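# Flip the right fan unit out beside the chassis

## Task

Take the fan unit on the right out of the open chassis, flip it upside down, and set it lying flat on the table right next to the chassis on the same side it came from; then release it.

## Robot and tools

Robot: two arms, left_arm and right_arm, each ending in a five-finger hand (right_arm has a right hand, left_arm a mirrored left hand). In the scene frame the origin sits at table-top height midway between the nominal bases, +z is up, +x points out over the table and left_arm is on the +y side; image left/right does not match these names. Calibrated bases: left_arm at (-0.054, +0.366, +0.016) m, right_arm at (+0.058, -0.320, +0.016) m, both almost unrotated.

Hand point: a point fixed to the palm, 0.05 m in front of it and 0.15 m out from the wrist face. Its +z runs along the straightened fingers, +y out of the palm, +x across the palm away from the thumb on the right hand (toward the thumb on the left hand). Straight fingertips reach 0.06 to 0.07 m past the point along +z and lie 0.06 m behind it along -y. A wrist bracket on the little-finger side can strike things. Positions and orientations printed in results are in each arm's own base frame, in metres, and may be off by a few cm.

A row is always 28 numbers, each in [-1, 1], even if one arm is idle: left dx, dy, dz, rx, ry, rz; left little, ring, middle, index, thumb_bend, thumb_turn, force_limit, speed; then the same 14 for the right arm. The six pose numbers are an offset, not a pose: they are measured from that arm's Hand target as it was when the action or move began, along that Hand target's own axes; 1.0 equals 0.6 m for dx..dz and 180 degrees for rx..rz, and rx, ry, rz form one rotation vector. Sending all six as 0 re-requests the current Hand target. The hand numbers are absolute targets: -1 open/straight, +1 closed; thumb_turn -1 beside the palm, +1 opposite the fingers. force_limit maps -1..+1 linearly to about 0..10 N at the fingertip (0..15 N for the two thumb motors); speed rises from near zero at -1 to full at +0.48 and stays full above. Use about -0.94 or lower for a gentle close. To keep a hand as it is, resend the eight numbers last executed for it; if none were sent yet, send its hand_measured six values plus hand_force_limit and hand_speed. With the thumb opposed the hand can clasp something roughly 0.035 to 0.065 m thick, or a handle down to about 0.025 m.

Tools:
- execute_actions(actions, cameras): actions is a list of actions; each action is a list of up to 15 rows, one row per 1/30 s step; a shorter list repeats its final row to fill 15 steps. Every row in one action counts from the same start Hand target. cameras: list of names (cam_high, cam_low, cam_left_wrist, cam_right_wrist) or ["all"]; images come by default only when actions is empty.
- move(target, speed, blend, blocking, cameras): target is one 28-number row or a list of up to 15 rows; every row is an offset from the Hand targets at the move's start, not from the previous row. speed is path top speed in m/s (0.002 to 4.3, default 0.25; turning up to twice that in rad/s), one value or one per target. blend in metres rounds corners in a list (0 = stop at each). blocking=false returns after about 0.5 s while motion continues. Paths are straight, do not avoid obstacles, last at least 0.5 s and are cut off at 10 s.
- wait(seconds 0 to 10, cameras): lets time pass holding the last command.
- stop(cameras): brakes a running move.
- zoom_image(camera, region [x0, y0, x1, y1] in pixels, at most 504 by 504): enlarges part of the newest image of that camera.
- show_instructions(): shows the reference pages.
- finished_scene(scene): ends the current scene irreversibly.

Results: end_effector_position and end_effector_quat_wxyz per arm; Hand target (the commanded pose after clipping, the base for later offsets); joint positions, velocities (may be reported as within noise) and torques (torques include arm weight and have offsets); hand_measured, hand_stopped_by (moving, target, force, stalled, fault) and hand_load_n, each six values in the row's motor order; a slipping grip shows as hand_load_n dropping near 0. A move adds a move: line with done, off_target, moving, held or fault, plus limits=paced (pose clipped) or limits=held (steps withheld). MOTOR HOT warns of heat; at 100 °C an arm goes limp for 30 s or more (OVER-TEMPERATURE FAULT).

Behaviour: the arm tracks commands loosely and often rests 1 to 3 cm (sometimes 5 cm) low or short; a repeat command or an extra offset closes the gap. Commanded orientation is clipped to within 40 degrees of the current one each step, so rotate in stages. Do not route a path near an arm's own base. Faster moves stray more and hit harder.

Avoid: dropping the fan or releasing it while it still moves, hitting the table or chassis hard, pressing far past contact, any contact or squeezing between the two hands, excessive finger force or fast swings with a load, overheating from long stretched holds, and anything ending up off the table. Objects may occasionally be nudged by outside pushes.

Each tool is called after ">>>" in YAML: its name, and indented under it one key for each argument.

Reference images:

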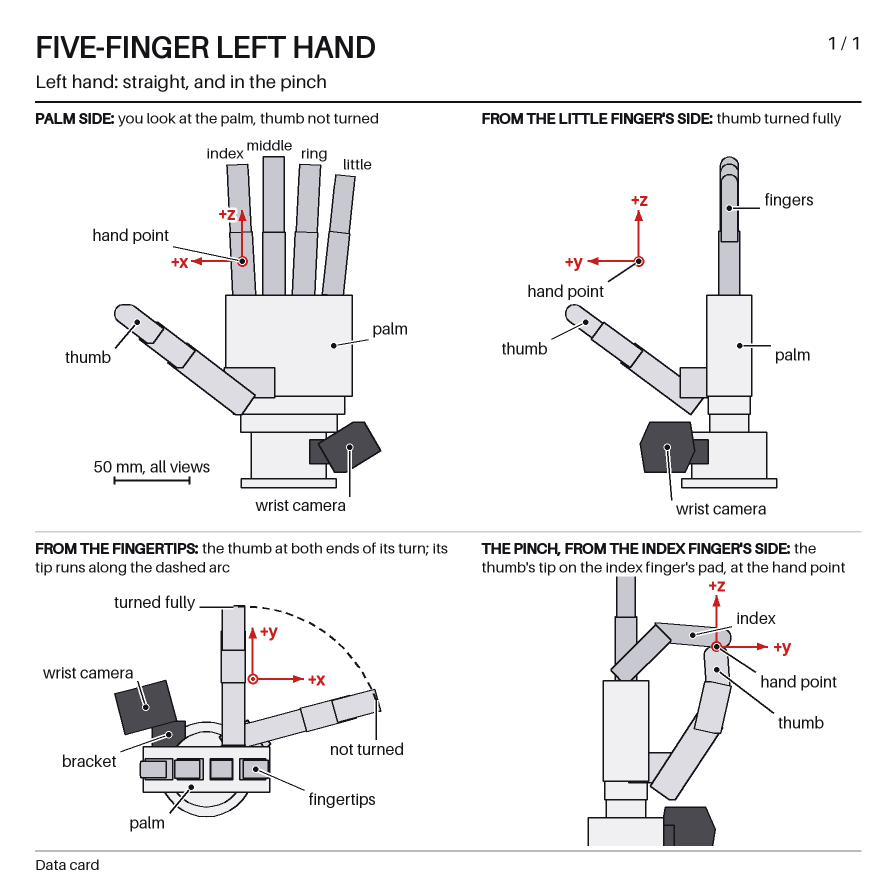

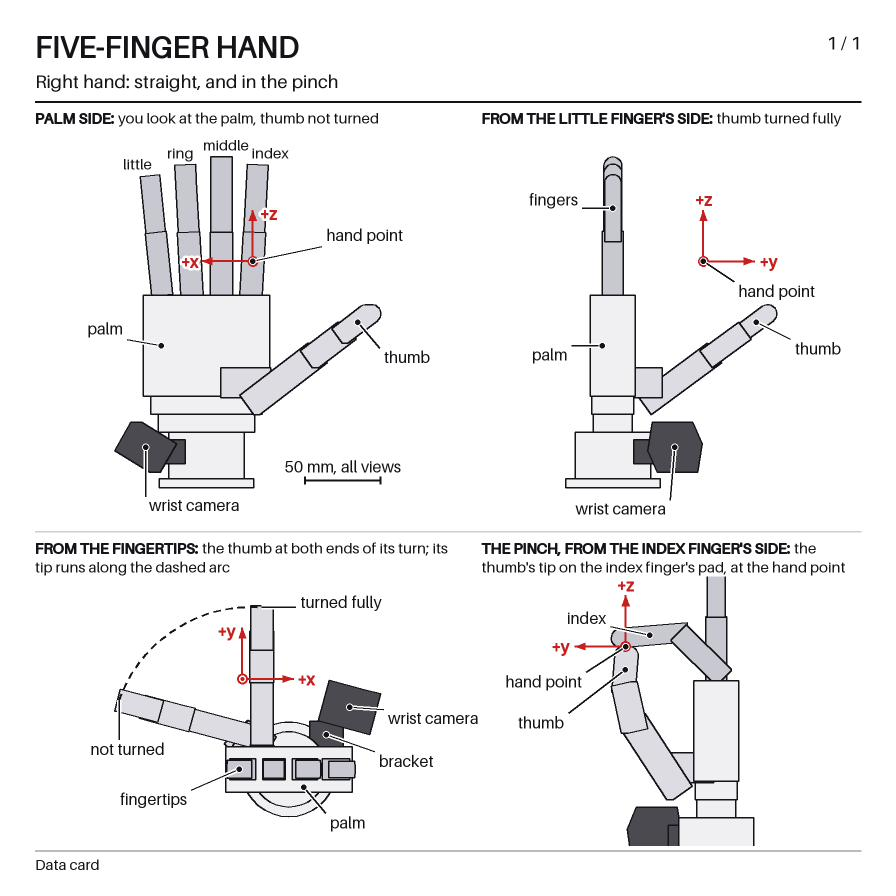

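## Session

>>> execute_actions:
  actions: []
  cameras: ["all"]

>>> zoom_image:
  camera: "cam_high"
  region: [340, 110, 520, 250]

Scene clock: 0.00 s.
left_arm: end_effector_position=(+0.4521, -0.5702, +0.1410) hand_measured=(-1.000, -1.000, -1.000, -1.000, -1.000, -1.000) hand_load_n=(+0.0, +0.0, +0.0, +0.0, +0.0, +0.0) hand_stopped_by=(target, target, target, target, target, target) hand_force_limit=0.00 hand_speed=-0.80 end_effector_quat_wxyz=(+0.740, +0.060, +0.664, +0.090) | right_arm: end_effector_position=(+0.2872, +0.0639, +0.3109) hand_measured=(-1.000, -1.000, -1.000, -1.000, -1.000, -1.000) hand_load_n=(+0.0, +0.0, +0.0, +0.0, +0.0, +0.0) hand_stopped_by=(target, target, target, target, target, target) hand_force_limit=0.00 hand_speed=-0.80 end_effector_quat_wxyz=(-0.057, +0.976, -0.031, +0.207)
Joint positions: left_arm=[-1.186 2.321 1.618 1.016 -1.199 2.075] | right_arm=[0.406 0.955 1.208 -1.396 0.071 -1.117]
Joint velocities: within noise
Joint torques (N m): no reading
Heat: left arm: hottest elbow 30 °C; right arm: hottest elbow 31 °C.
Hand target: left_arm +0.4540, -0.5748, +0.1566; +0.746, +0.047, +0.660, +0.079 | right_arm +0.2910, +0.0655, +0.3191; -0.061, +0.974, -0.031, +0.216

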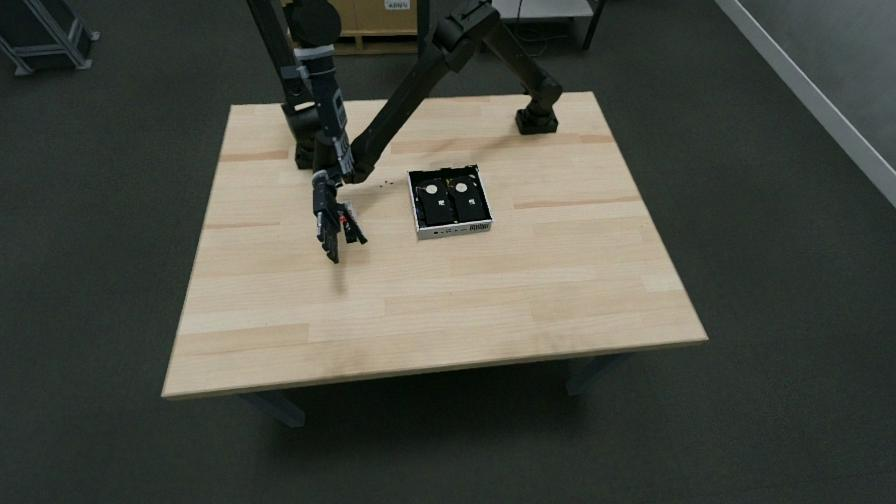

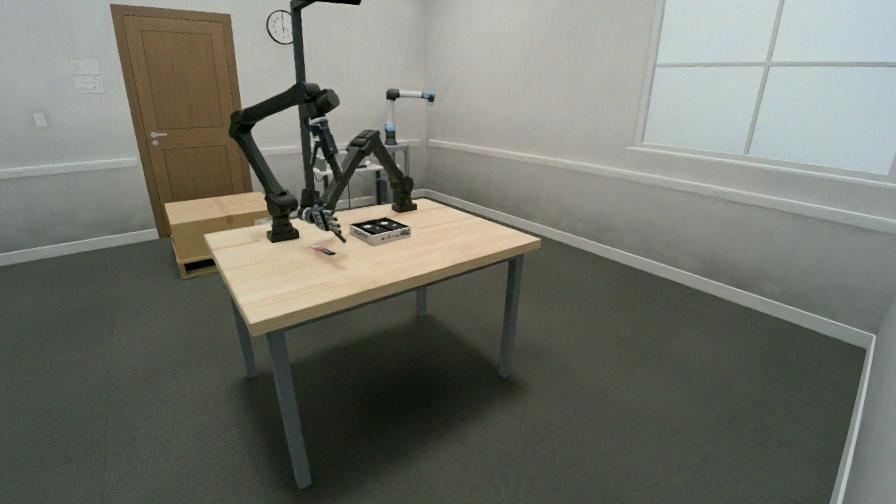

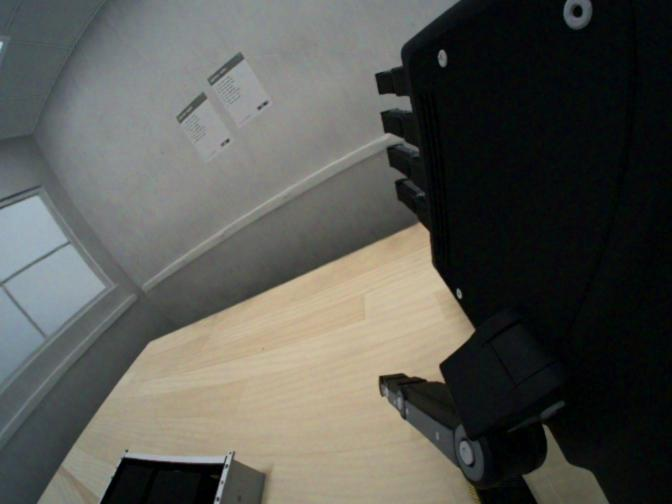

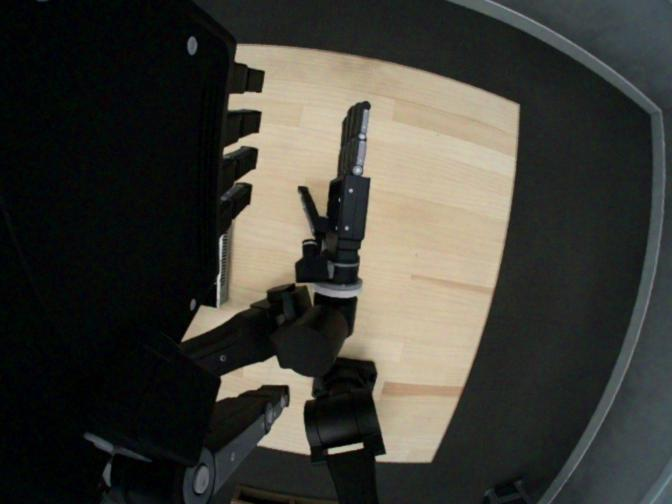

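Scaled by 2.800 from the camera's 896x504 image, which has a finer 1280x720 frame.

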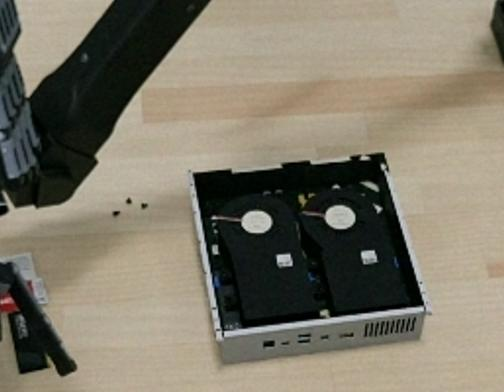

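>>> move:
  target: [0, 0, 0, 0, 0, 0, -1, -1, -0.3, -0.3, -1, 1, 0, -0.5, -0.1255, 0.2695, 0.0968, -0.138, -0.0774, 0.470, -1, -1, -1, -1, -1, -1, 0, -0.8]
  speed: 0.3

>>> move:
  target: [-0.195, 0.035, 0.0248, 0, 0, 0, -1, -1, -0.3, -0.3, -1, 1, 0, -0.5, 0, 0, 0, 0, 0, 0, -1, -1, -1, -1, -1, -1, 0, -0.8]
  speed: 0.25
  cameras: ["cam_high", "cam_low"]

Scene clock: 96.70 s.
left_arm: end_effector_position=(+0.4521, -0.5702, +0.1410) hand_measured=(-1.000, -1.000, -0.300, -0.300, -1.000, +1.000) hand_load_n=(+0.0, +0.5, +0.0, +0.0, +0.0, +0.0) hand_stopped_by=(target, target, target, target, target, target) hand_force_limit=0.00 hand_speed=-0.50 end_effector_quat_wxyz=(+0.740, +0.060, +0.664, +0.090) | right_arm: end_effector_position=(+0.2461, -0.0840, +0.2194) hand_measured=(-1.000, -1.000, -1.000, -1.000, -1.000, -1.000) hand_load_n=(+0.0, +0.0, +0.0, +0.0, +0.0, +0.0) hand_stopped_by=(target, target, target, target, target, target) hand_force_limit=0.00 hand_speed=-0.80 end_effector_quat_wxyz=(-0.005, +0.712, -0.702, +0.014)
Joint positions: left_arm=[-1.186 2.321 1.618 1.016 -1.199 2.075] | right_arm=[-0.353 1.172 1.129 -1.498 0.003 -0.367]
Joint torques (N m): left_arm=[-0.67 -17.14 9.11 1.28 0.25 -0.01] | right_arm=[0.97 -6.01 8.72 -0.23 -0.1 0.03]
Heat: left arm: hottest shoulder 37 °C; right arm: hottest elbow 38 °C.
Hand target: left_arm +0.4540, -0.5748, +0.1566; +0.746, +0.047, +0.660, +0.079 | right_arm +0.2419, -0.0820, +0.2140; +0.000, +0.708, -0.706, +0.000
Off the commanded pose: left_arm 0.016 m, 2 deg | right_arm 0.007 m, 2 deg.
move: off_target (left_arm)

Scene clock: 97.80 s.
left_arm: end_effector_position=(+0.4517, -0.5689, +0.2643) hand_measured=(-1.000, -1.000, -0.300, -0.300, -1.000, +1.000) hand_load_n=(+0.0, +0.0, +0.0, +0.0, +0.0, +0.5) hand_stopped_by=(target, target, target, target, target, target) hand_force_limit=0.00 hand_speed=-0.50 end_effector_quat_wxyz=(+0.742, +0.056, +0.662, +0.086) | right_arm: end_effector_position=(+0.2461, -0.0840, +0.2194) hand_measured=(-1.000, -1.000, -1.000, -1.000, -1.000, -1.000) hand_load_n=(+0.0, +0.0, +0.0, +0.0, -0.5, +0.0) hand_stopped_by=(target, target, target, target, target, target) hand_force_limit=0.00 hand_speed=-0.80 end_effector_quat_wxyz=(-0.005, +0.712, -0.702, +0.014)
Joint positions: left_arm=[-1.186 2.136 1.652 0.809 -1.199 2.075] | right_arm=[-0.353 1.172 1.129 -1.498 0.003 -0.367]
Joint torques (N m): left_arm=[-0.67 -15.91 11.15 0.81 0.27 -0.01] | right_arm=[0.62 -6.89 8.84 -0.28 -0.14 0.08]
Heat: left arm: hottest shoulder 37 °C; right arm: hottest elbow 38 °C.
Hand target: left_arm +0.4539, -0.5746, +0.2764; +0.746, +0.047, +0.660, +0.079 | right_arm +0.2419, -0.0820, +0.2140; +0.000, +0.708, -0.706, +0.000
Off the commanded pose: left_arm 0.014 m, 1 deg | right_arm 0.007 m, 2 deg.
move: off_target (left_arm)
Images, in order (width x height): cam_high 896x504, cam_low 896x504.

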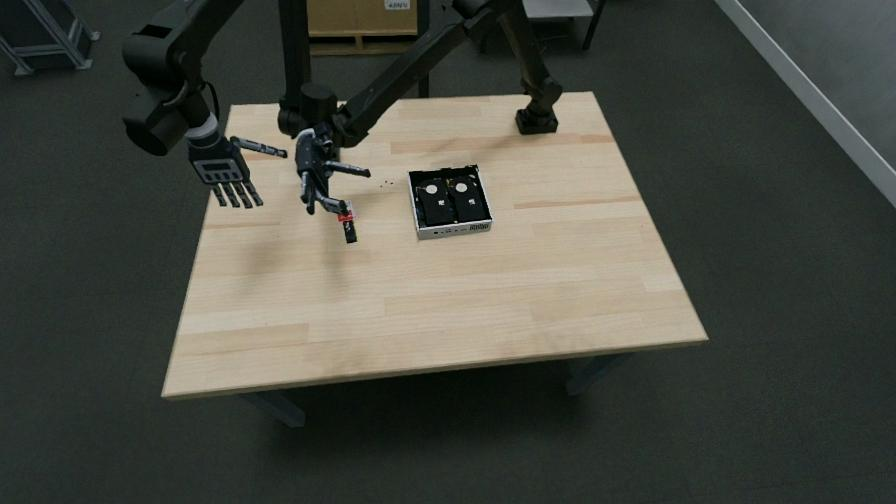

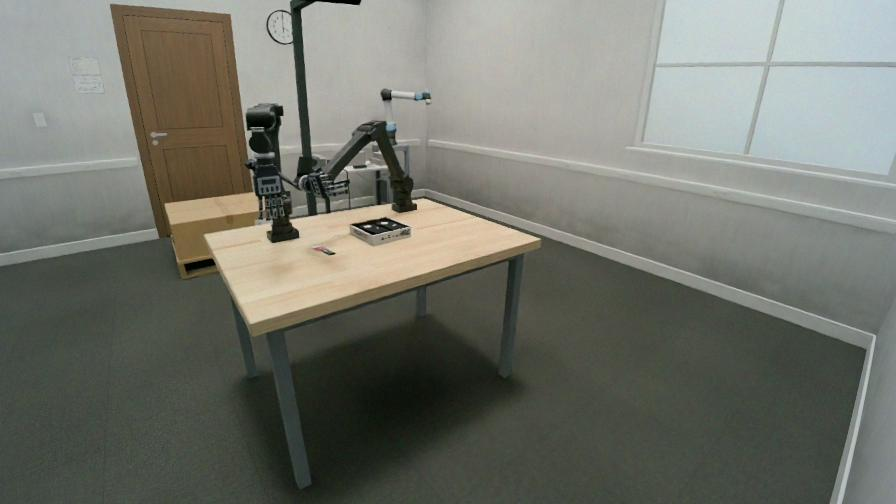

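>>> move:
  target: [0.0533, 0.3229, -0.3025, 0.2724, 0.481, -0.293, -1, -1, -0.3, -0.3, -1, 1, 0, -0.5, 0, 0, 0, 0, 0, 0, -1, -1, -1, -1, -1, -1, 0, -0.8]
  speed: 0.3
  cameras: ["cam_high", "cam_left_wrist", "cam_right_wrist"]

Scene clock: 110.73 s.
left_arm: end_effector_position=(+0.2670, -0.3864, +0.2451) hand_measured=(-1.000, -1.000, -0.300, -0.300, -1.000, +1.000) hand_load_n=(+0.0, +0.0, +0.0, +0.0, +0.0, +0.0) hand_stopped_by=(target, target, target, target, target, target) hand_force_limit=0.00 hand_speed=-0.50 end_effector_quat_wxyz=(+0.002, -0.005, +0.893, -0.450) | right_arm: end_effector_position=(+0.2461, -0.0840, +0.2194) hand_measured=(-1.000, -1.000, -1.000, -1.000, -1.000, -1.000) hand_load_n=(+0.0, +0.0, +0.0, +0.0, +0.0, +0.0) hand_stopped_by=(target, target, target, target, target, target) hand_force_limit=0.00 hand_speed=-0.80 end_effector_quat_wxyz=(-0.005, +0.712, -0.702, +0.014)
Joint positions: left_arm=[-0.73 1.257 1.132 -0.707 0.635 0.577] | right_arm=[-0.353 1.172 1.129 -1.498 0.003 -0.367]
Joint torques (N m): left_arm=[-0.15 -8.12 10.13 1.02 0.47 -0.14] | right_arm=[0.85 -7 8.58 -0.36 -0.11 0.1]
Heat: left arm: hottest shoulder 37 °C; right arm: hottest elbow 37 °C.
Hand target: left_arm +0.2670, -0.3846, +0.2564; +0.005, -0.011, +0.890, -0.456 | right_arm +0.2419, -0.0820, +0.2140; +0.000, +0.708, -0.706, +0.000
Off the commanded pose: left_arm 0.011 m, 1 deg | right_arm 0.007 m, 2 deg.
move: off_target (left_arm)
Images, in order (width x height): cam_high 896x504, cam_left_wrist 672x504, cam_right_wrist 672x504.

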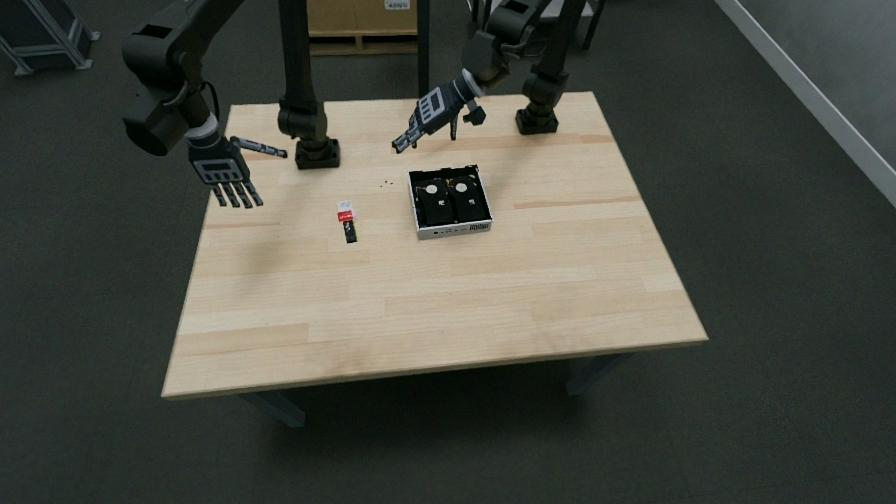

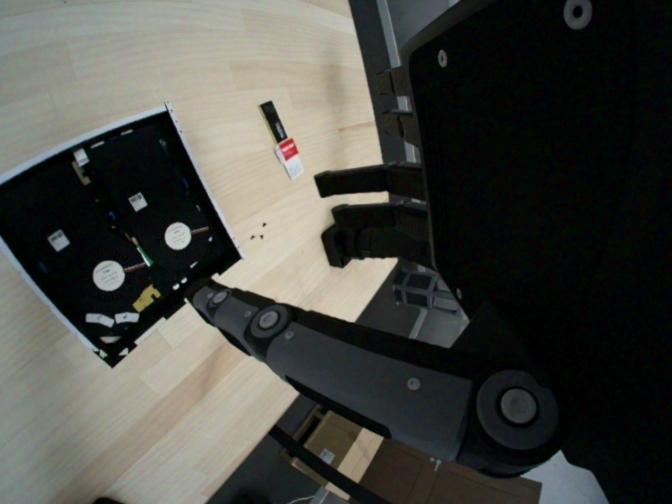

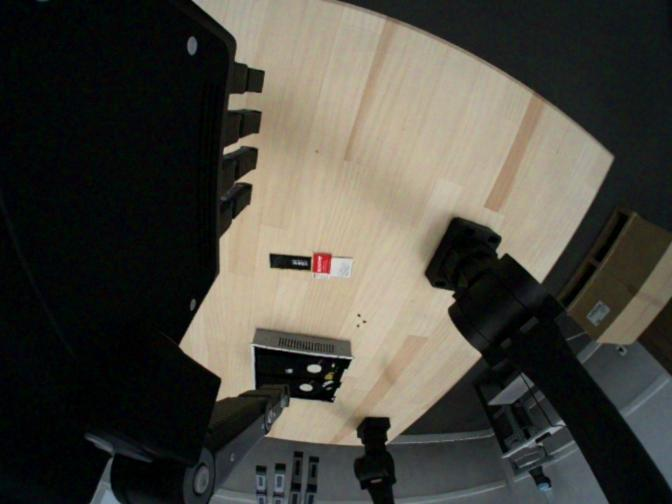

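>>> move:
  target: [0.05, 0.1478, 0.0943, 0, 0, 0, -1, -1, -0.3, -0.3, -1, 1, 0, -0.5, 0, 0, 0, 0, 0, 0, -1, -1, -1, -1, -1, -1, 0, -0.8]
  speed: 0.15
  cameras: ["cam_left_wrist"]

>>> zoom_image:
  camera: "cam_left_wrist"
  region: [60, 80, 460, 380]

Scene clock: 136.33 s.
left_arm: end_effector_position=(+0.2353, -0.3713, +0.1419) hand_measured=(-1.000, -1.000, -0.300, -0.300, -1.000, +1.000) hand_load_n=(+0.0, +0.0, +0.0, +0.0, +0.0, +0.0) hand_stopped_by=(target, target, target, target, target, target) hand_force_limit=0.00 hand_speed=-0.50 end_effector_quat_wxyz=(+0.000, -0.013, +0.895, -0.446) | right_arm: end_effector_position=(+0.2461, -0.0840, +0.2194) hand_measured=(-1.000, -1.000, -1.000, -1.000, -1.000, -1.000) hand_load_n=(+0.0, +0.0, +0.0, +0.0, +0.0, -0.5) hand_stopped_by=(target, target, target, target, target, target) hand_force_limit=0.00 hand_speed=-0.80 end_effector_quat_wxyz=(-0.005, +0.712, -0.702, +0.014)
Joint positions: left_arm=[-0.758 1.243 0.839 -0.42 0.61 0.538] | right_arm=[-0.353 1.172 1.129 -1.498 0.003 -0.367]
Joint torques (N m): left_arm=[-1.55 -6.48 9.81 1.85 0.27 -0.2] | right_arm=[0.32 -6.77 8.59 -0.1 -0.11 0]
Heat: left arm: hottest elbow 40 °C; right arm: hottest elbow 36 °C.
Hand target: left_arm +0.2368, -0.3794, +0.1513; +0.005, -0.011, +0.890, -0.456 | right_arm +0.2419, -0.0820, +0.2140; +0.000, +0.708, -0.706, +0.000
Off the commanded pose: left_arm 0.013 m, 1 deg | right_arm 0.007 m, 2 deg.
move: off_target (left_arm)
Images, in order (width x height): cam_left_wrist 672x504.

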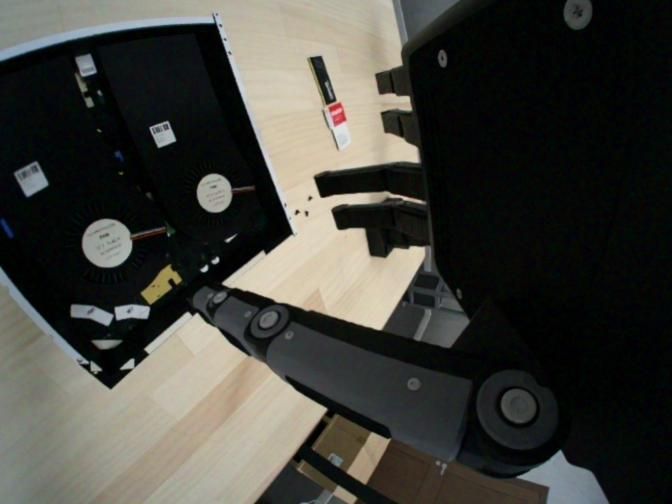

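Scaled by 1.260 from the camera's 672x504 image, which has a finer 960x720 frame.

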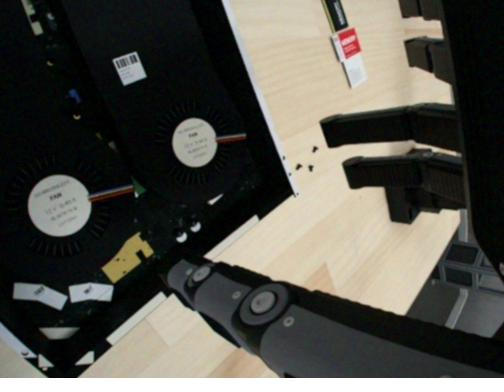

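>>> move:
  target: [-0.0633, 0.0569, 0.0637, 0, 0, 0, -1, -1, -0.3, -0.3, -1, 1, 0, -0.5, 0, 0, 0, 0, 0, 0, -1, -1, -1, -1, -1, -1, 0, -0.8]
  speed: 0.12
  cameras: ["cam_left_wrist", "cam_high"]

>>> zoom_image:
  camera: "cam_left_wrist"
  region: [60, 80, 460, 380]

>>> zoom_image:
  camera: "cam_high"
  region: [380, 130, 500, 240]

Scene clock: 152.80 s.
left_arm: end_effector_position=(+0.2622, -0.3837, +0.0909) hand_measured=(-1.000, -1.000, -0.300, -0.300, -1.000, +1.000) hand_load_n=(+0.0, -0.5, +0.0, +0.0, +0.0, +0.0) hand_stopped_by=(target, target, target, target, target, target) hand_force_limit=0.00 hand_speed=-0.50 end_effector_quat_wxyz=(-0.011, -0.021, +0.896, -0.444) | right_arm: end_effector_position=(+0.2461, -0.0840, +0.2194) hand_measured=(-1.000, -1.000, -1.000, -1.000, -1.000, -1.000) hand_load_n=(+0.0, +0.0, +0.0, +0.0, +0.0, +0.0) hand_stopped_by=(target, target, target, target, target, target) hand_force_limit=0.00 hand_speed=-0.80 end_effector_quat_wxyz=(-0.005, +0.712, -0.702, +0.014)
Joint positions: left_arm=[-0.728 1.403 0.839 -0.289 0.637 0.549] | right_arm=[-0.353 1.172 1.129 -1.498 0.003 -0.367]
Joint torques (N m): left_arm=[0.09 -7.53 9.73 1.76 0.48 0.09] | right_arm=[0.73 -6.3 8.7 -0.2 -0.12 0.09]
Heat: left arm: hottest elbow 40 °C; right arm: hottest elbow 36 °C.
Hand target: left_arm +0.2749, -0.3895, +0.1012; +0.005, -0.011, +0.890, -0.456 | right_arm +0.2419, -0.0820, +0.2140; +0.000, +0.708, -0.706, +0.000
Off the commanded pose: left_arm 0.017 m, 3 deg | right_arm 0.007 m, 2 deg.
move: off_target (left_arm)
Images, in order (width x height): cam_high 896x504, cam_left_wrist 672x504.

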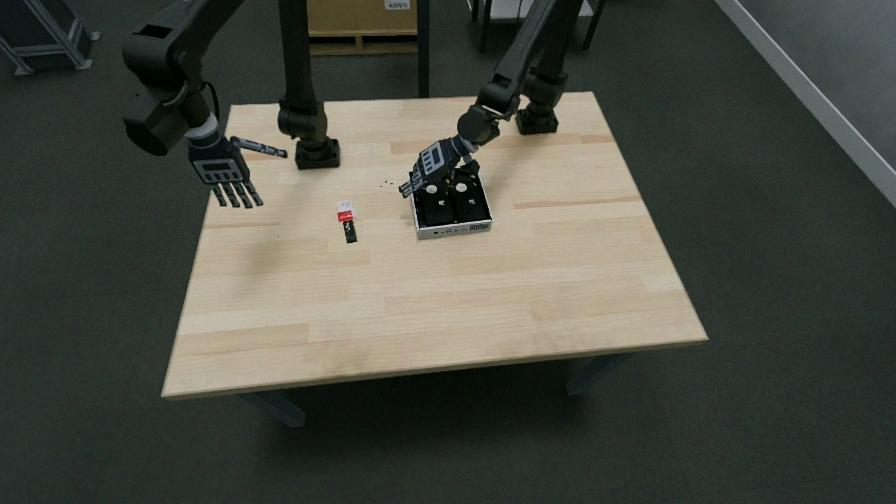

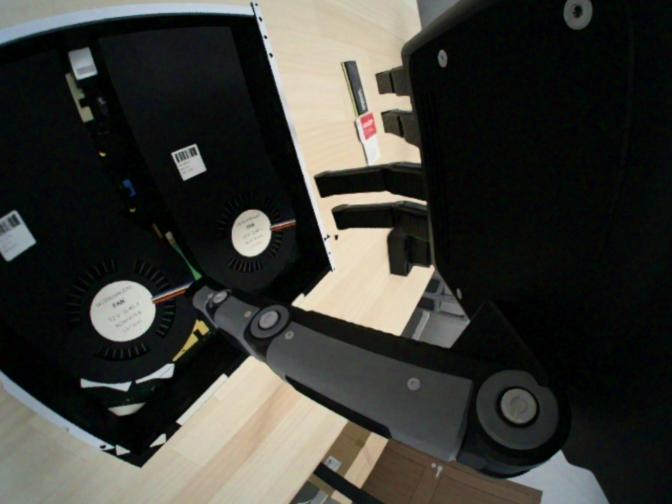

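Scaled by 1.260 from the camera's 672x504 image, which has a finer 960x720 frame.

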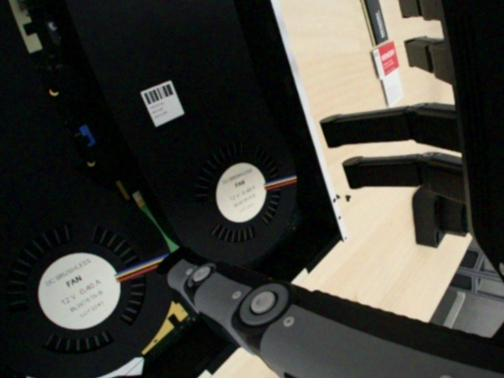

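Scaled by 4.200 from the camera's 896x504 image, which has a finer 1280x720 frame.

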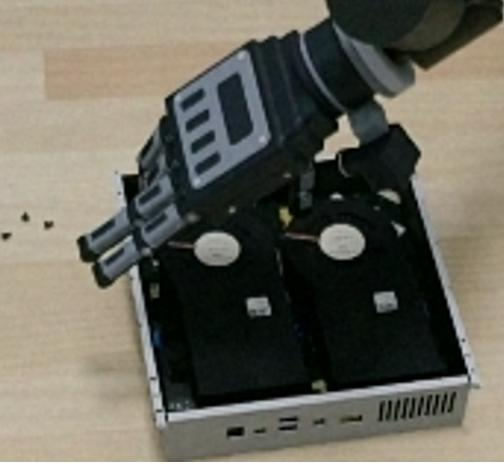

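>>> move:
  target: [-0.02, 0.0311, 0.0224, 0, 0, 0, -1, -1, -0.3, -0.3, -1, 1, 0, -0.5, 0, 0, 0, 0, 0, 0, -1, -1, -1, -1, -1, -1, 0, -0.8]
  speed: 0.1
  cameras: ["cam_left_wrist"]

>>> zoom_image:
  camera: "cam_left_wrist"
  region: [120, 80, 440, 320]

Scene clock: 176.07 s.
left_arm: end_effector_position=(+0.2754, -0.3859, +0.0726) hand_measured=(-1.000, -1.000, -0.300, -0.300, -1.000, +1.000) hand_load_n=(+0.0, +0.0, +0.0, +0.0, +0.0, +0.0) hand_stopped_by=(target, target, target, target, target, target) hand_force_limit=0.00 hand_speed=-0.50 end_effector_quat_wxyz=(-0.008, -0.019, +0.894, -0.447) | right_arm: end_effector_position=(+0.2461, -0.0840, +0.2194) hand_measured=(-1.000, -1.000, -1.000, -1.000, -1.000, -1.000) hand_load_n=(+0.0, +0.0, +0.0, +0.0, -0.5, +0.0) hand_stopped_by=(target, target, target, target, target, target) hand_force_limit=0.00 hand_speed=-0.80 end_effector_quat_wxyz=(-0.005, +0.712, -0.702, +0.014)
Joint positions: left_arm=[-0.71 1.461 0.839 -0.232 0.65 0.567] | right_arm=[-0.353 1.172 1.129 -1.498 0.003 -0.367]
Joint torques (N m): left_arm=[0.26 -7.65 8.96 1.74 0.49 0.1] | right_arm=[0.21 -6.95 8.61 -0.2 -0.14 0.02]
Heat: left arm: hottest elbow 40 °C; right arm: hottest elbow 36 °C.
Hand target: left_arm +0.2869, -0.3892, +0.0781; +0.005, -0.011, +0.890, -0.456 | right_arm +0.2419, -0.0820, +0.2140; +0.000, +0.708, -0.706, +0.000
Off the commanded pose: left_arm 0.013 m, 2 deg | right_arm 0.007 m, 2 deg.
move: off_target (left_arm)
Images, in order (width x height): cam_left_wrist 672x504.

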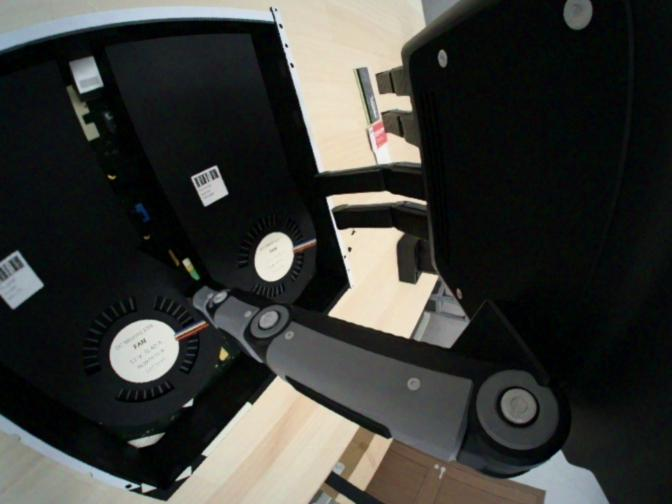

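Scaled by 1.575 from the camera's 672x504 image, which has a finer 960x720 frame.

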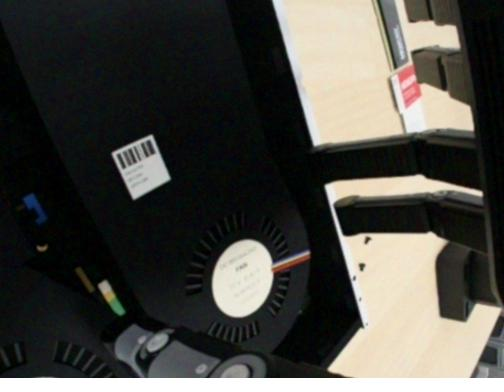

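>>> move:
  target: [-0.002, 0.0162, 0.0117, 0, 0, 0, -1, -1, -0.3, -0.3, -1, 1, 0, -0.5, 0, 0, 0, 0, 0, 0, -1, -1, -1, -1, -1, -1, 0, -0.8]
  speed: 0.06
  cameras: ["cam_left_wrist", "cam_high"]

>>> zoom_image:
  camera: "cam_left_wrist"
  region: [140, 200, 300, 320]

>>> zoom_image:
  camera: "cam_left_wrist"
  region: [250, 130, 410, 250]

>>> zoom_image:
  camera: "cam_high"
  region: [390, 150, 480, 220]

Scene clock: 195.30 s.
left_arm: end_effector_position=(+0.2796, -0.3894, +0.0664) hand_measured=(-1.000, -1.000, -0.300, -0.300, -1.000, +1.000) hand_load_n=(+0.0, +0.0, +0.0, +0.0, +0.0, +0.0) hand_stopped_by=(target, target, target, target, target, target) hand_force_limit=0.00 hand_speed=-0.50 end_effector_quat_wxyz=(-0.004, -0.015, +0.892, -0.452) | right_arm: end_effector_position=(+0.2461, -0.0840, +0.2194) hand_measured=(-1.000, -1.000, -1.000, -1.000, -1.000, -1.000) hand_load_n=(+0.0, +0.0, +0.0, +0.0, +0.0, +0.0) hand_stopped_by=(target, target, target, target, target, target) hand_force_limit=0.00 hand_speed=-0.80 end_effector_quat_wxyz=(-0.005, +0.712, -0.702, +0.014)
Joint positions: left_arm=[-0.71 1.481 0.837 -0.197 0.652 0.569] | right_arm=[-0.353 1.172 1.129 -1.498 0.003 -0.367]
Joint torques (N m): left_arm=[0.38 -7.53 8.08 1.76 0.48 0.09] | right_arm=[0.73 -6.36 8.7 -0.18 -0.14 0.04]
Heat: left arm: hottest elbow 40 °C; right arm: hottest elbow 36 °C.
Hand target: left_arm +0.2882, -0.3893, +0.0662; +0.005, -0.011, +0.890, -0.456 | right_arm +0.2419, -0.0820, +0.2140; +0.000, +0.708, -0.706, +0.000
Off the commanded pose: left_arm 0.009 m, 1 deg | right_arm 0.007 m, 2 deg.
move: done
Images, in order (width x height): cam_high 896x504, cam_left_wrist 672x504.

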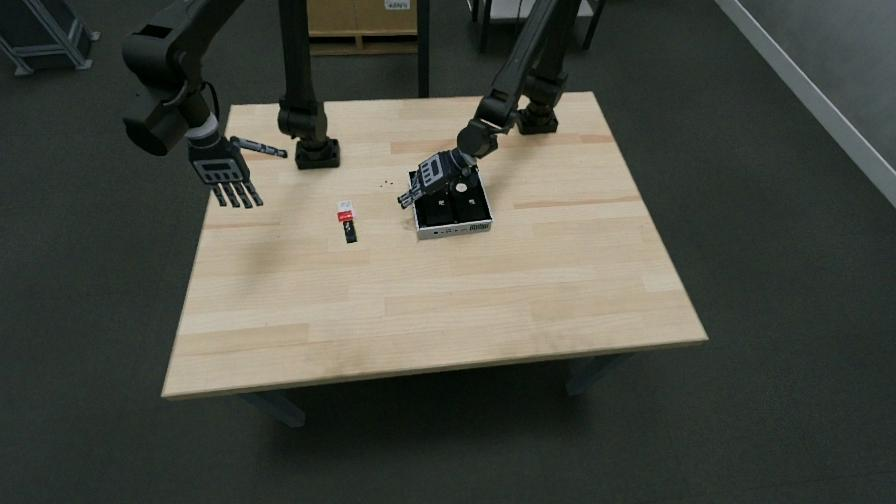

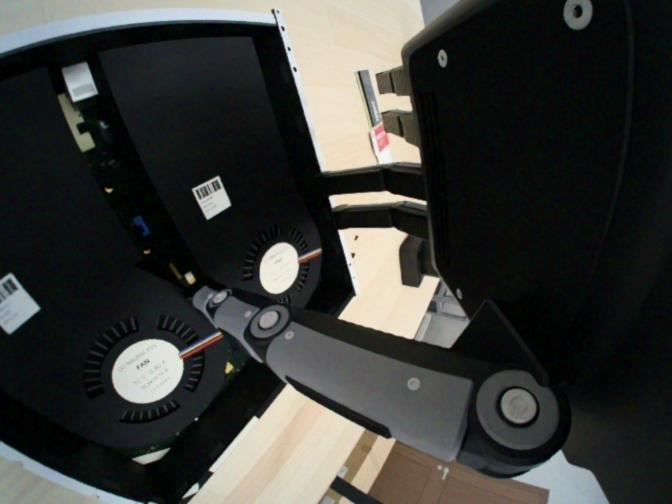

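Scaled by 3.150 from the camera's 672x504 image, which has a finer 960x720 frame.

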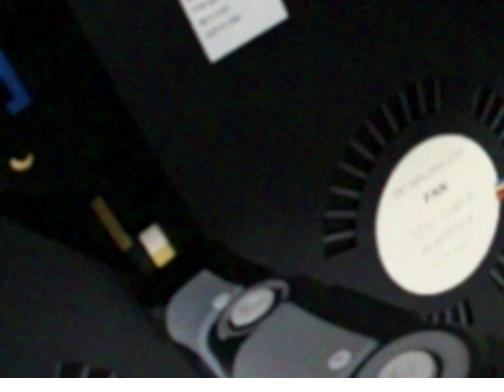

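Scaled by 3.150 from the camera's 672x504 image, which has a finer 960x720 frame.

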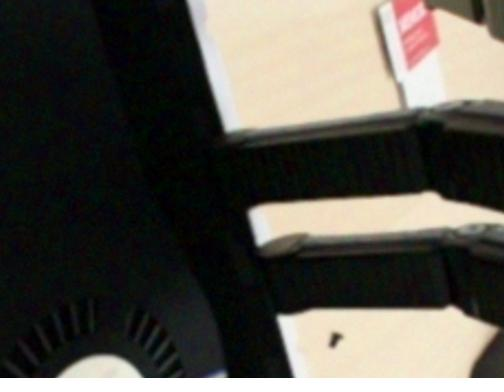

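Scaled by 5.600 from the camera's 896x504 image, which has a finer 1280x720 frame.

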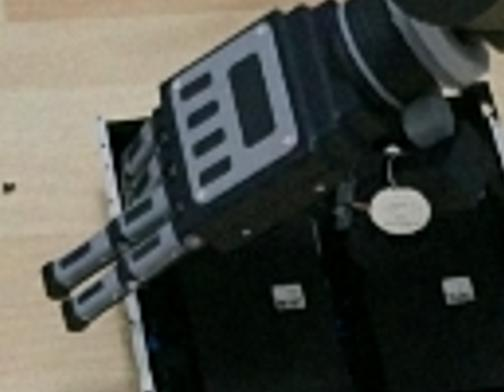

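>>> move:
  target: [-0.016, 0.0035, -0.0048, 0, 0, 0, -1, -1, -0.25, -0.25, -1, 1, 0, -0.5, 0, 0, 0, 0, 0, 0, -1, -1, -1, -1, -1, -1, 0, -0.8]
  speed: 0.06
  cameras: ["cam_left_wrist"]

>>> zoom_image:
  camera: "cam_left_wrist"
  region: [140, 200, 300, 320]

>>> zoom_image:
  camera: "cam_left_wrist"
  region: [250, 130, 410, 250]

Scene clock: 241.77 s.
left_arm: end_effector_position=(+0.2867, -0.3831, +0.0623) hand_measured=(-1.000, -1.000, -0.250, -0.250, -1.000, +1.000) hand_load_n=(+0.0, +0.0, +0.0, +0.0, +0.0, +0.0) hand_stopped_by=(target, target, target, target, target, target) hand_force_limit=0.00 hand_speed=-0.50 end_effector_quat_wxyz=(-0.003, -0.016, +0.892, -0.452) | right_arm: end_effector_position=(+0.2461, -0.0840, +0.2194) hand_measured=(-1.000, -1.000, -1.000, -1.000, -1.000, -1.000) hand_load_n=(+0.0, +0.0, +0.0, +0.0, +0.0, +0.0) hand_stopped_by=(target, target, target, target, target, target) hand_force_limit=0.00 hand_speed=-0.80 end_effector_quat_wxyz=(-0.005, +0.712, -0.702, +0.014)
Joint positions: left_arm=[-0.687 1.492 0.837 -0.197 0.666 0.589] | right_arm=[-0.353 1.172 1.129 -1.498 0.003 -0.367]
Joint torques (N m): left_arm=[0.26 -7.53 9.26 1.21 0.5 0.09] | right_arm=[0.91 -6.89 8.61 -0.28 -0.11 0.02]
Heat: left arm: hottest elbow 37 °C; right arm: hottest elbow 36 °C.
Hand target: left_arm +0.2976, -0.3855, +0.0662; +0.005, -0.011, +0.890, -0.456 | right_arm +0.2419, -0.0820, +0.2140; +0.000, +0.708, -0.706, +0.000
Off the commanded pose: left_arm 0.012 m, 1 deg | right_arm 0.007 m, 2 deg.
move: off_target (left_arm)
Images, in order (width x height): cam_left_wrist 672x504.

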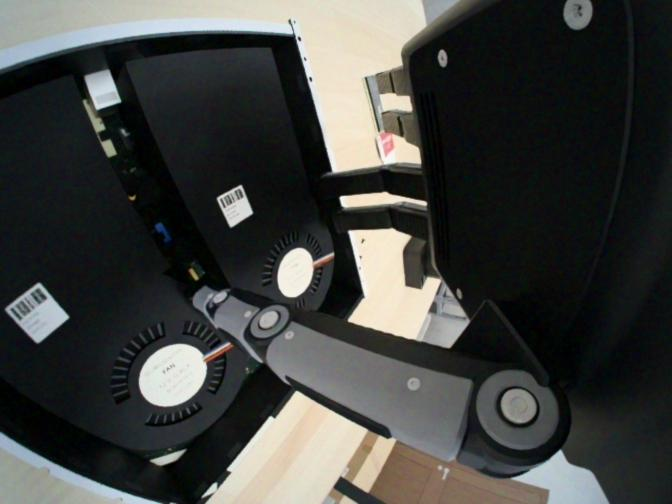

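Scaled by 3.150 from the camera's 672x504 image, which has a finer 960x720 frame.

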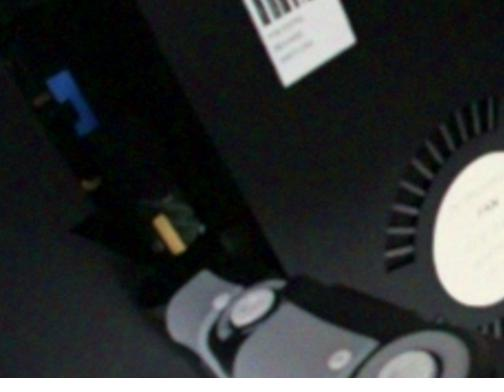

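Scaled by 3.150 from the camera's 672x504 image, which has a finer 960x720 frame.

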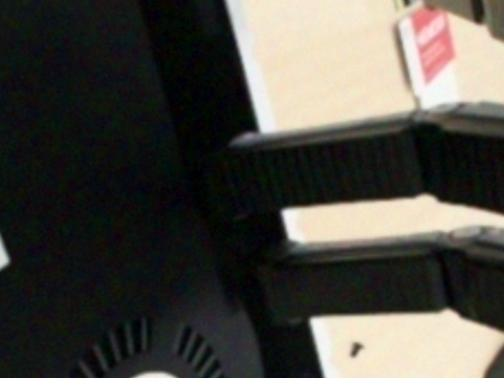

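>>> move:
  target:
    - [0, -0.0062, 0.0086, 0, 0, 0, -1, -1, -0.25, -0.25, -1, 1, 0, -0.5, 0, 0, 0, 0, 0, 0, -1, -1, -1, -1, -1, -1, 0, -0.8]
    - [0, 0.0073, 0.0184, 0, 0, 0, -1, -1, -0.25, -0.25, -1, 1, 0, -0.5, 0, 0, 0, 0, 0, 0, -1, -1, -1, -1, -1, -1, 0, -0.8]
  speed: 0.06
  cameras: ["cam_left_wrist"]

>>> zoom_image:
  camera: "cam_left_wrist"
  region: [140, 130, 400, 320]

Scene clock: 257.50 s.
left_arm: end_effector_position=(+0.2881, -0.3845, +0.0572) hand_measured=(-1.000, -1.000, -0.250, -0.250, -1.000, +1.000) hand_load_n=(+0.0, +0.0, +0.0, +0.0, +0.5, +2.5) hand_stopped_by=(target, target, target, target, target, target) hand_force_limit=0.00 hand_speed=-0.50 end_effector_quat_wxyz=(-0.004, -0.018, +0.892, -0.452) | right_arm: end_effector_position=(+0.2461, -0.0840, +0.2194) hand_measured=(-1.000, -1.000, -1.000, -1.000, -1.000, -1.000) hand_load_n=(+0.0, +0.0, +0.0, +0.0, +0.0, +0.0) hand_stopped_by=(target, target, target, target, target, target) hand_force_limit=0.00 hand_speed=-0.80 end_effector_quat_wxyz=(-0.005, +0.712, -0.702, +0.014)
Joint positions: left_arm=[-0.687 1.507 0.837 -0.182 0.666 0.585] | right_arm=[-0.353 1.172 1.129 -1.498 0.003 -0.367]
Joint torques (N m): left_arm=[-0.73 -6.71 9.05 1.96 0.18 0.03] | right_arm=[0.62 -6.89 8.69 -0.34 -0.09 0.07]
Heat: left arm: hottest elbow 37 °C; right arm: hottest elbow 36 °C.
Hand target: left_arm +0.2977, -0.3919, +0.0562; +0.005, -0.011, +0.890, -0.456 | right_arm +0.2419, -0.0820, +0.2140; +0.000, +0.708, -0.706, +0.000
Off the commanded pose: left_arm 0.012 m, 1 deg | right_arm 0.007 m, 2 deg.
move: off_target (left_arm)
Images, in order (width x height): cam_left_wrist 672x504.

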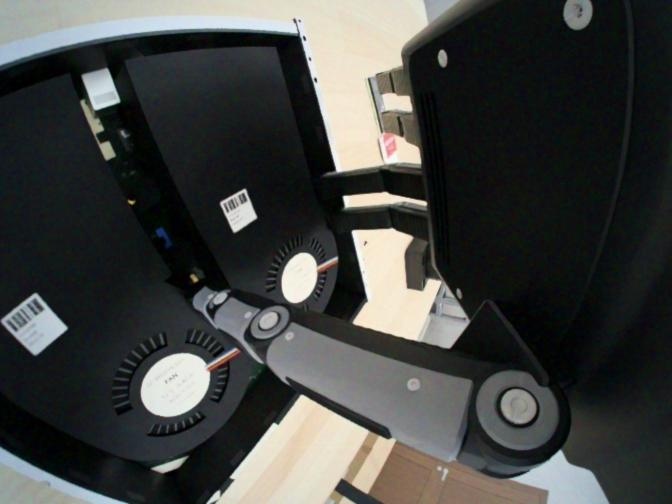

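Scaled by 1.938 from the camera's 672x504 image, which has a finer 960x720 frame.

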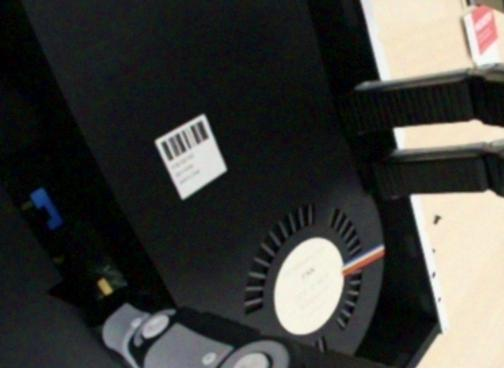

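>>> move:
  target: [0, -0.026, 0.0018, 0, 0, 0, -1, -1, -0.25, -0.25, -1, 1, 0, -0.5, 0, 0, 0, 0, 0, 0, -1, -1, -1, -1, -1, -1, 0, -0.8]
  speed: 0.08
  cameras: ["cam_left_wrist"]

>>> zoom_image:
  camera: "cam_left_wrist"
  region: [140, 130, 400, 320]

Scene clock: 269.10 s.
left_arm: end_effector_position=(+0.2889, -0.3861, +0.0576) hand_measured=(-1.000, -1.000, -0.250, -0.250, -1.000, +1.000) hand_load_n=(+0.0, +0.0, +0.0, +0.0, +0.0, +0.0) hand_stopped_by=(target, target, target, target, target, target) hand_force_limit=0.00 hand_speed=-0.50 end_effector_quat_wxyz=(-0.002, -0.022, +0.893, -0.449) | right_arm: end_effector_position=(+0.2461, -0.0840, +0.2194) hand_measured=(-1.000, -1.000, -1.000, -1.000, -1.000, -1.000) hand_load_n=(+0.0, +0.0, +0.0, +0.0, +0.0, +0.0) hand_stopped_by=(target, target, target, target, target, target) hand_force_limit=0.00 hand_speed=-0.80 end_effector_quat_wxyz=(-0.005, +0.712, -0.702, +0.014)
Joint positions: left_arm=[-0.692 1.507 0.841 -0.184 0.651 0.575] | right_arm=[-0.353 1.172 1.129 -1.498 0.003 -0.367]
Joint torques (N m): left_arm=[-1.9 -7.3 11.12 1.1 0.3 -0.03] | right_arm=[0.32 -6.83 8.64 -0.27 -0.12 0.04]
Heat: left arm: hottest elbow 37 °C; right arm: hottest elbow 36 °C.
Hand target: left_arm +0.2980, -0.4019, +0.0682; +0.005, -0.011, +0.890, -0.456 | right_arm +0.2419, -0.0820, +0.2140; +0.000, +0.708, -0.706, +0.000
Off the commanded pose: left_arm 0.021 m, 2 deg | right_arm 0.007 m, 2 deg.
move: off_target (left_arm)
Images, in order (width x height): cam_left_wrist 672x504.

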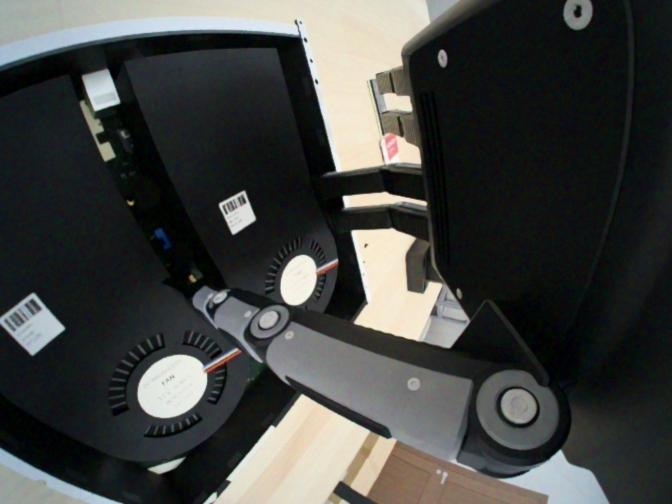

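Scaled by 1.938 from the camera's 672x504 image, which has a finer 960x720 frame.

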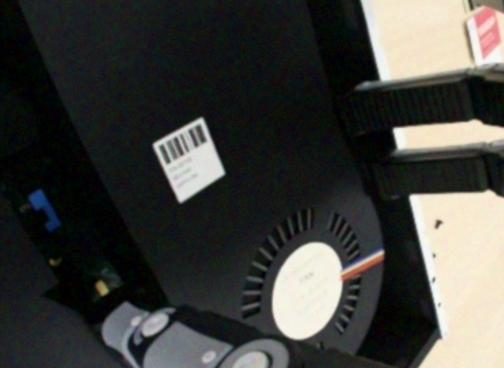

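>>> move:
  target: [0, -0.0203, -0.006, 0, 0, 0, -1, -1, -0.25, -0.25, -1, 1, 0, -0.5, 0, 0, 0, 0, 0, 0, -1, -1, -1, -1, -1, -1, 0, -0.8]
  speed: 0.1
  cameras: ["cam_left_wrist"]

>>> zoom_image:
  camera: "cam_left_wrist"
  region: [140, 130, 400, 320]

Scene clock: 274.13 s.
left_arm: end_effector_position=(+0.2871, -0.3897, +0.0614) hand_measured=(-1.000, -1.000, -0.250, -0.250, -1.000, +1.000) hand_load_n=(+0.0, +0.0, +0.0, +0.0, +0.0, +0.0) hand_stopped_by=(target, target, target, target, target, target) hand_force_limit=0.00 hand_speed=-0.50 end_effector_quat_wxyz=(-0.006, -0.020, +0.896, -0.444) | right_arm: end_effector_position=(+0.2461, -0.0840, +0.2194) hand_measured=(-1.000, -1.000, -1.000, -1.000, -1.000, -1.000) hand_load_n=(+0.0, +0.0, +0.0, +0.0, +0.0, +0.0) hand_stopped_by=(target, target, target, target, target, target) hand_force_limit=0.00 hand_speed=-0.80 end_effector_quat_wxyz=(-0.005, +0.712, -0.702, +0.014)
Joint positions: left_arm=[-0.702 1.507 0.858 -0.212 0.647 0.575] | right_arm=[-0.353 1.172 1.129 -1.498 0.003 -0.367]
Joint torques (N m): left_arm=[-1.61 -8.35 11.51 1.02 0.3 -0.09] | right_arm=[0.85 -7.06 8.66 -0.21 -0.14 0.03]
Heat: left arm: hottest elbow 38 °C; right arm: hottest elbow 36 °C.
Hand target: left_arm +0.2982, -0.4060, +0.0801; +0.005, -0.011, +0.890, -0.456 | right_arm +0.2419, -0.0820, +0.2140; +0.000, +0.708, -0.706, +0.000
Off the commanded pose: left_arm 0.027 m, 2 deg | right_arm 0.007 m, 2 deg.
move: off_target (left_arm)
Images, in order (width x height): cam_left_wrist 672x504.

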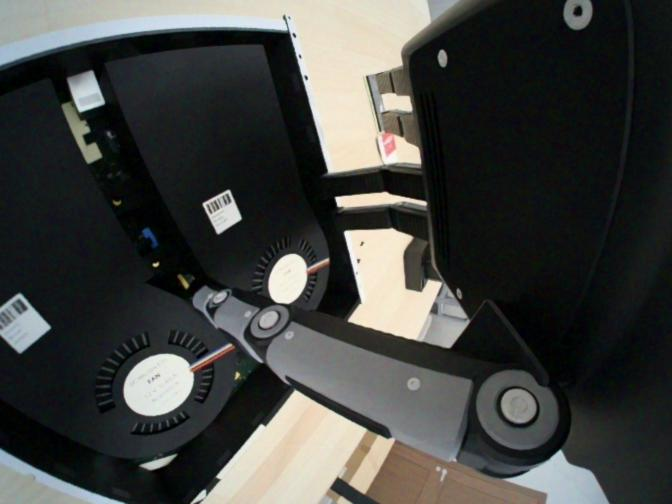

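Scaled by 1.938 from the camera's 672x504 image, which has a finer 960x720 frame.

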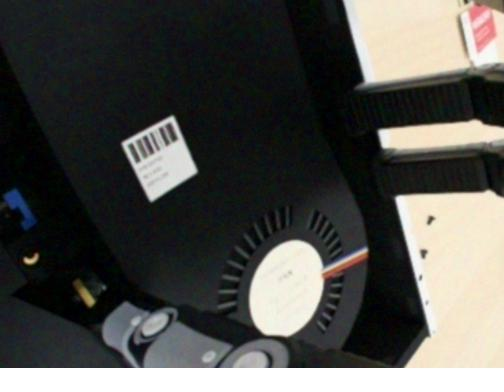

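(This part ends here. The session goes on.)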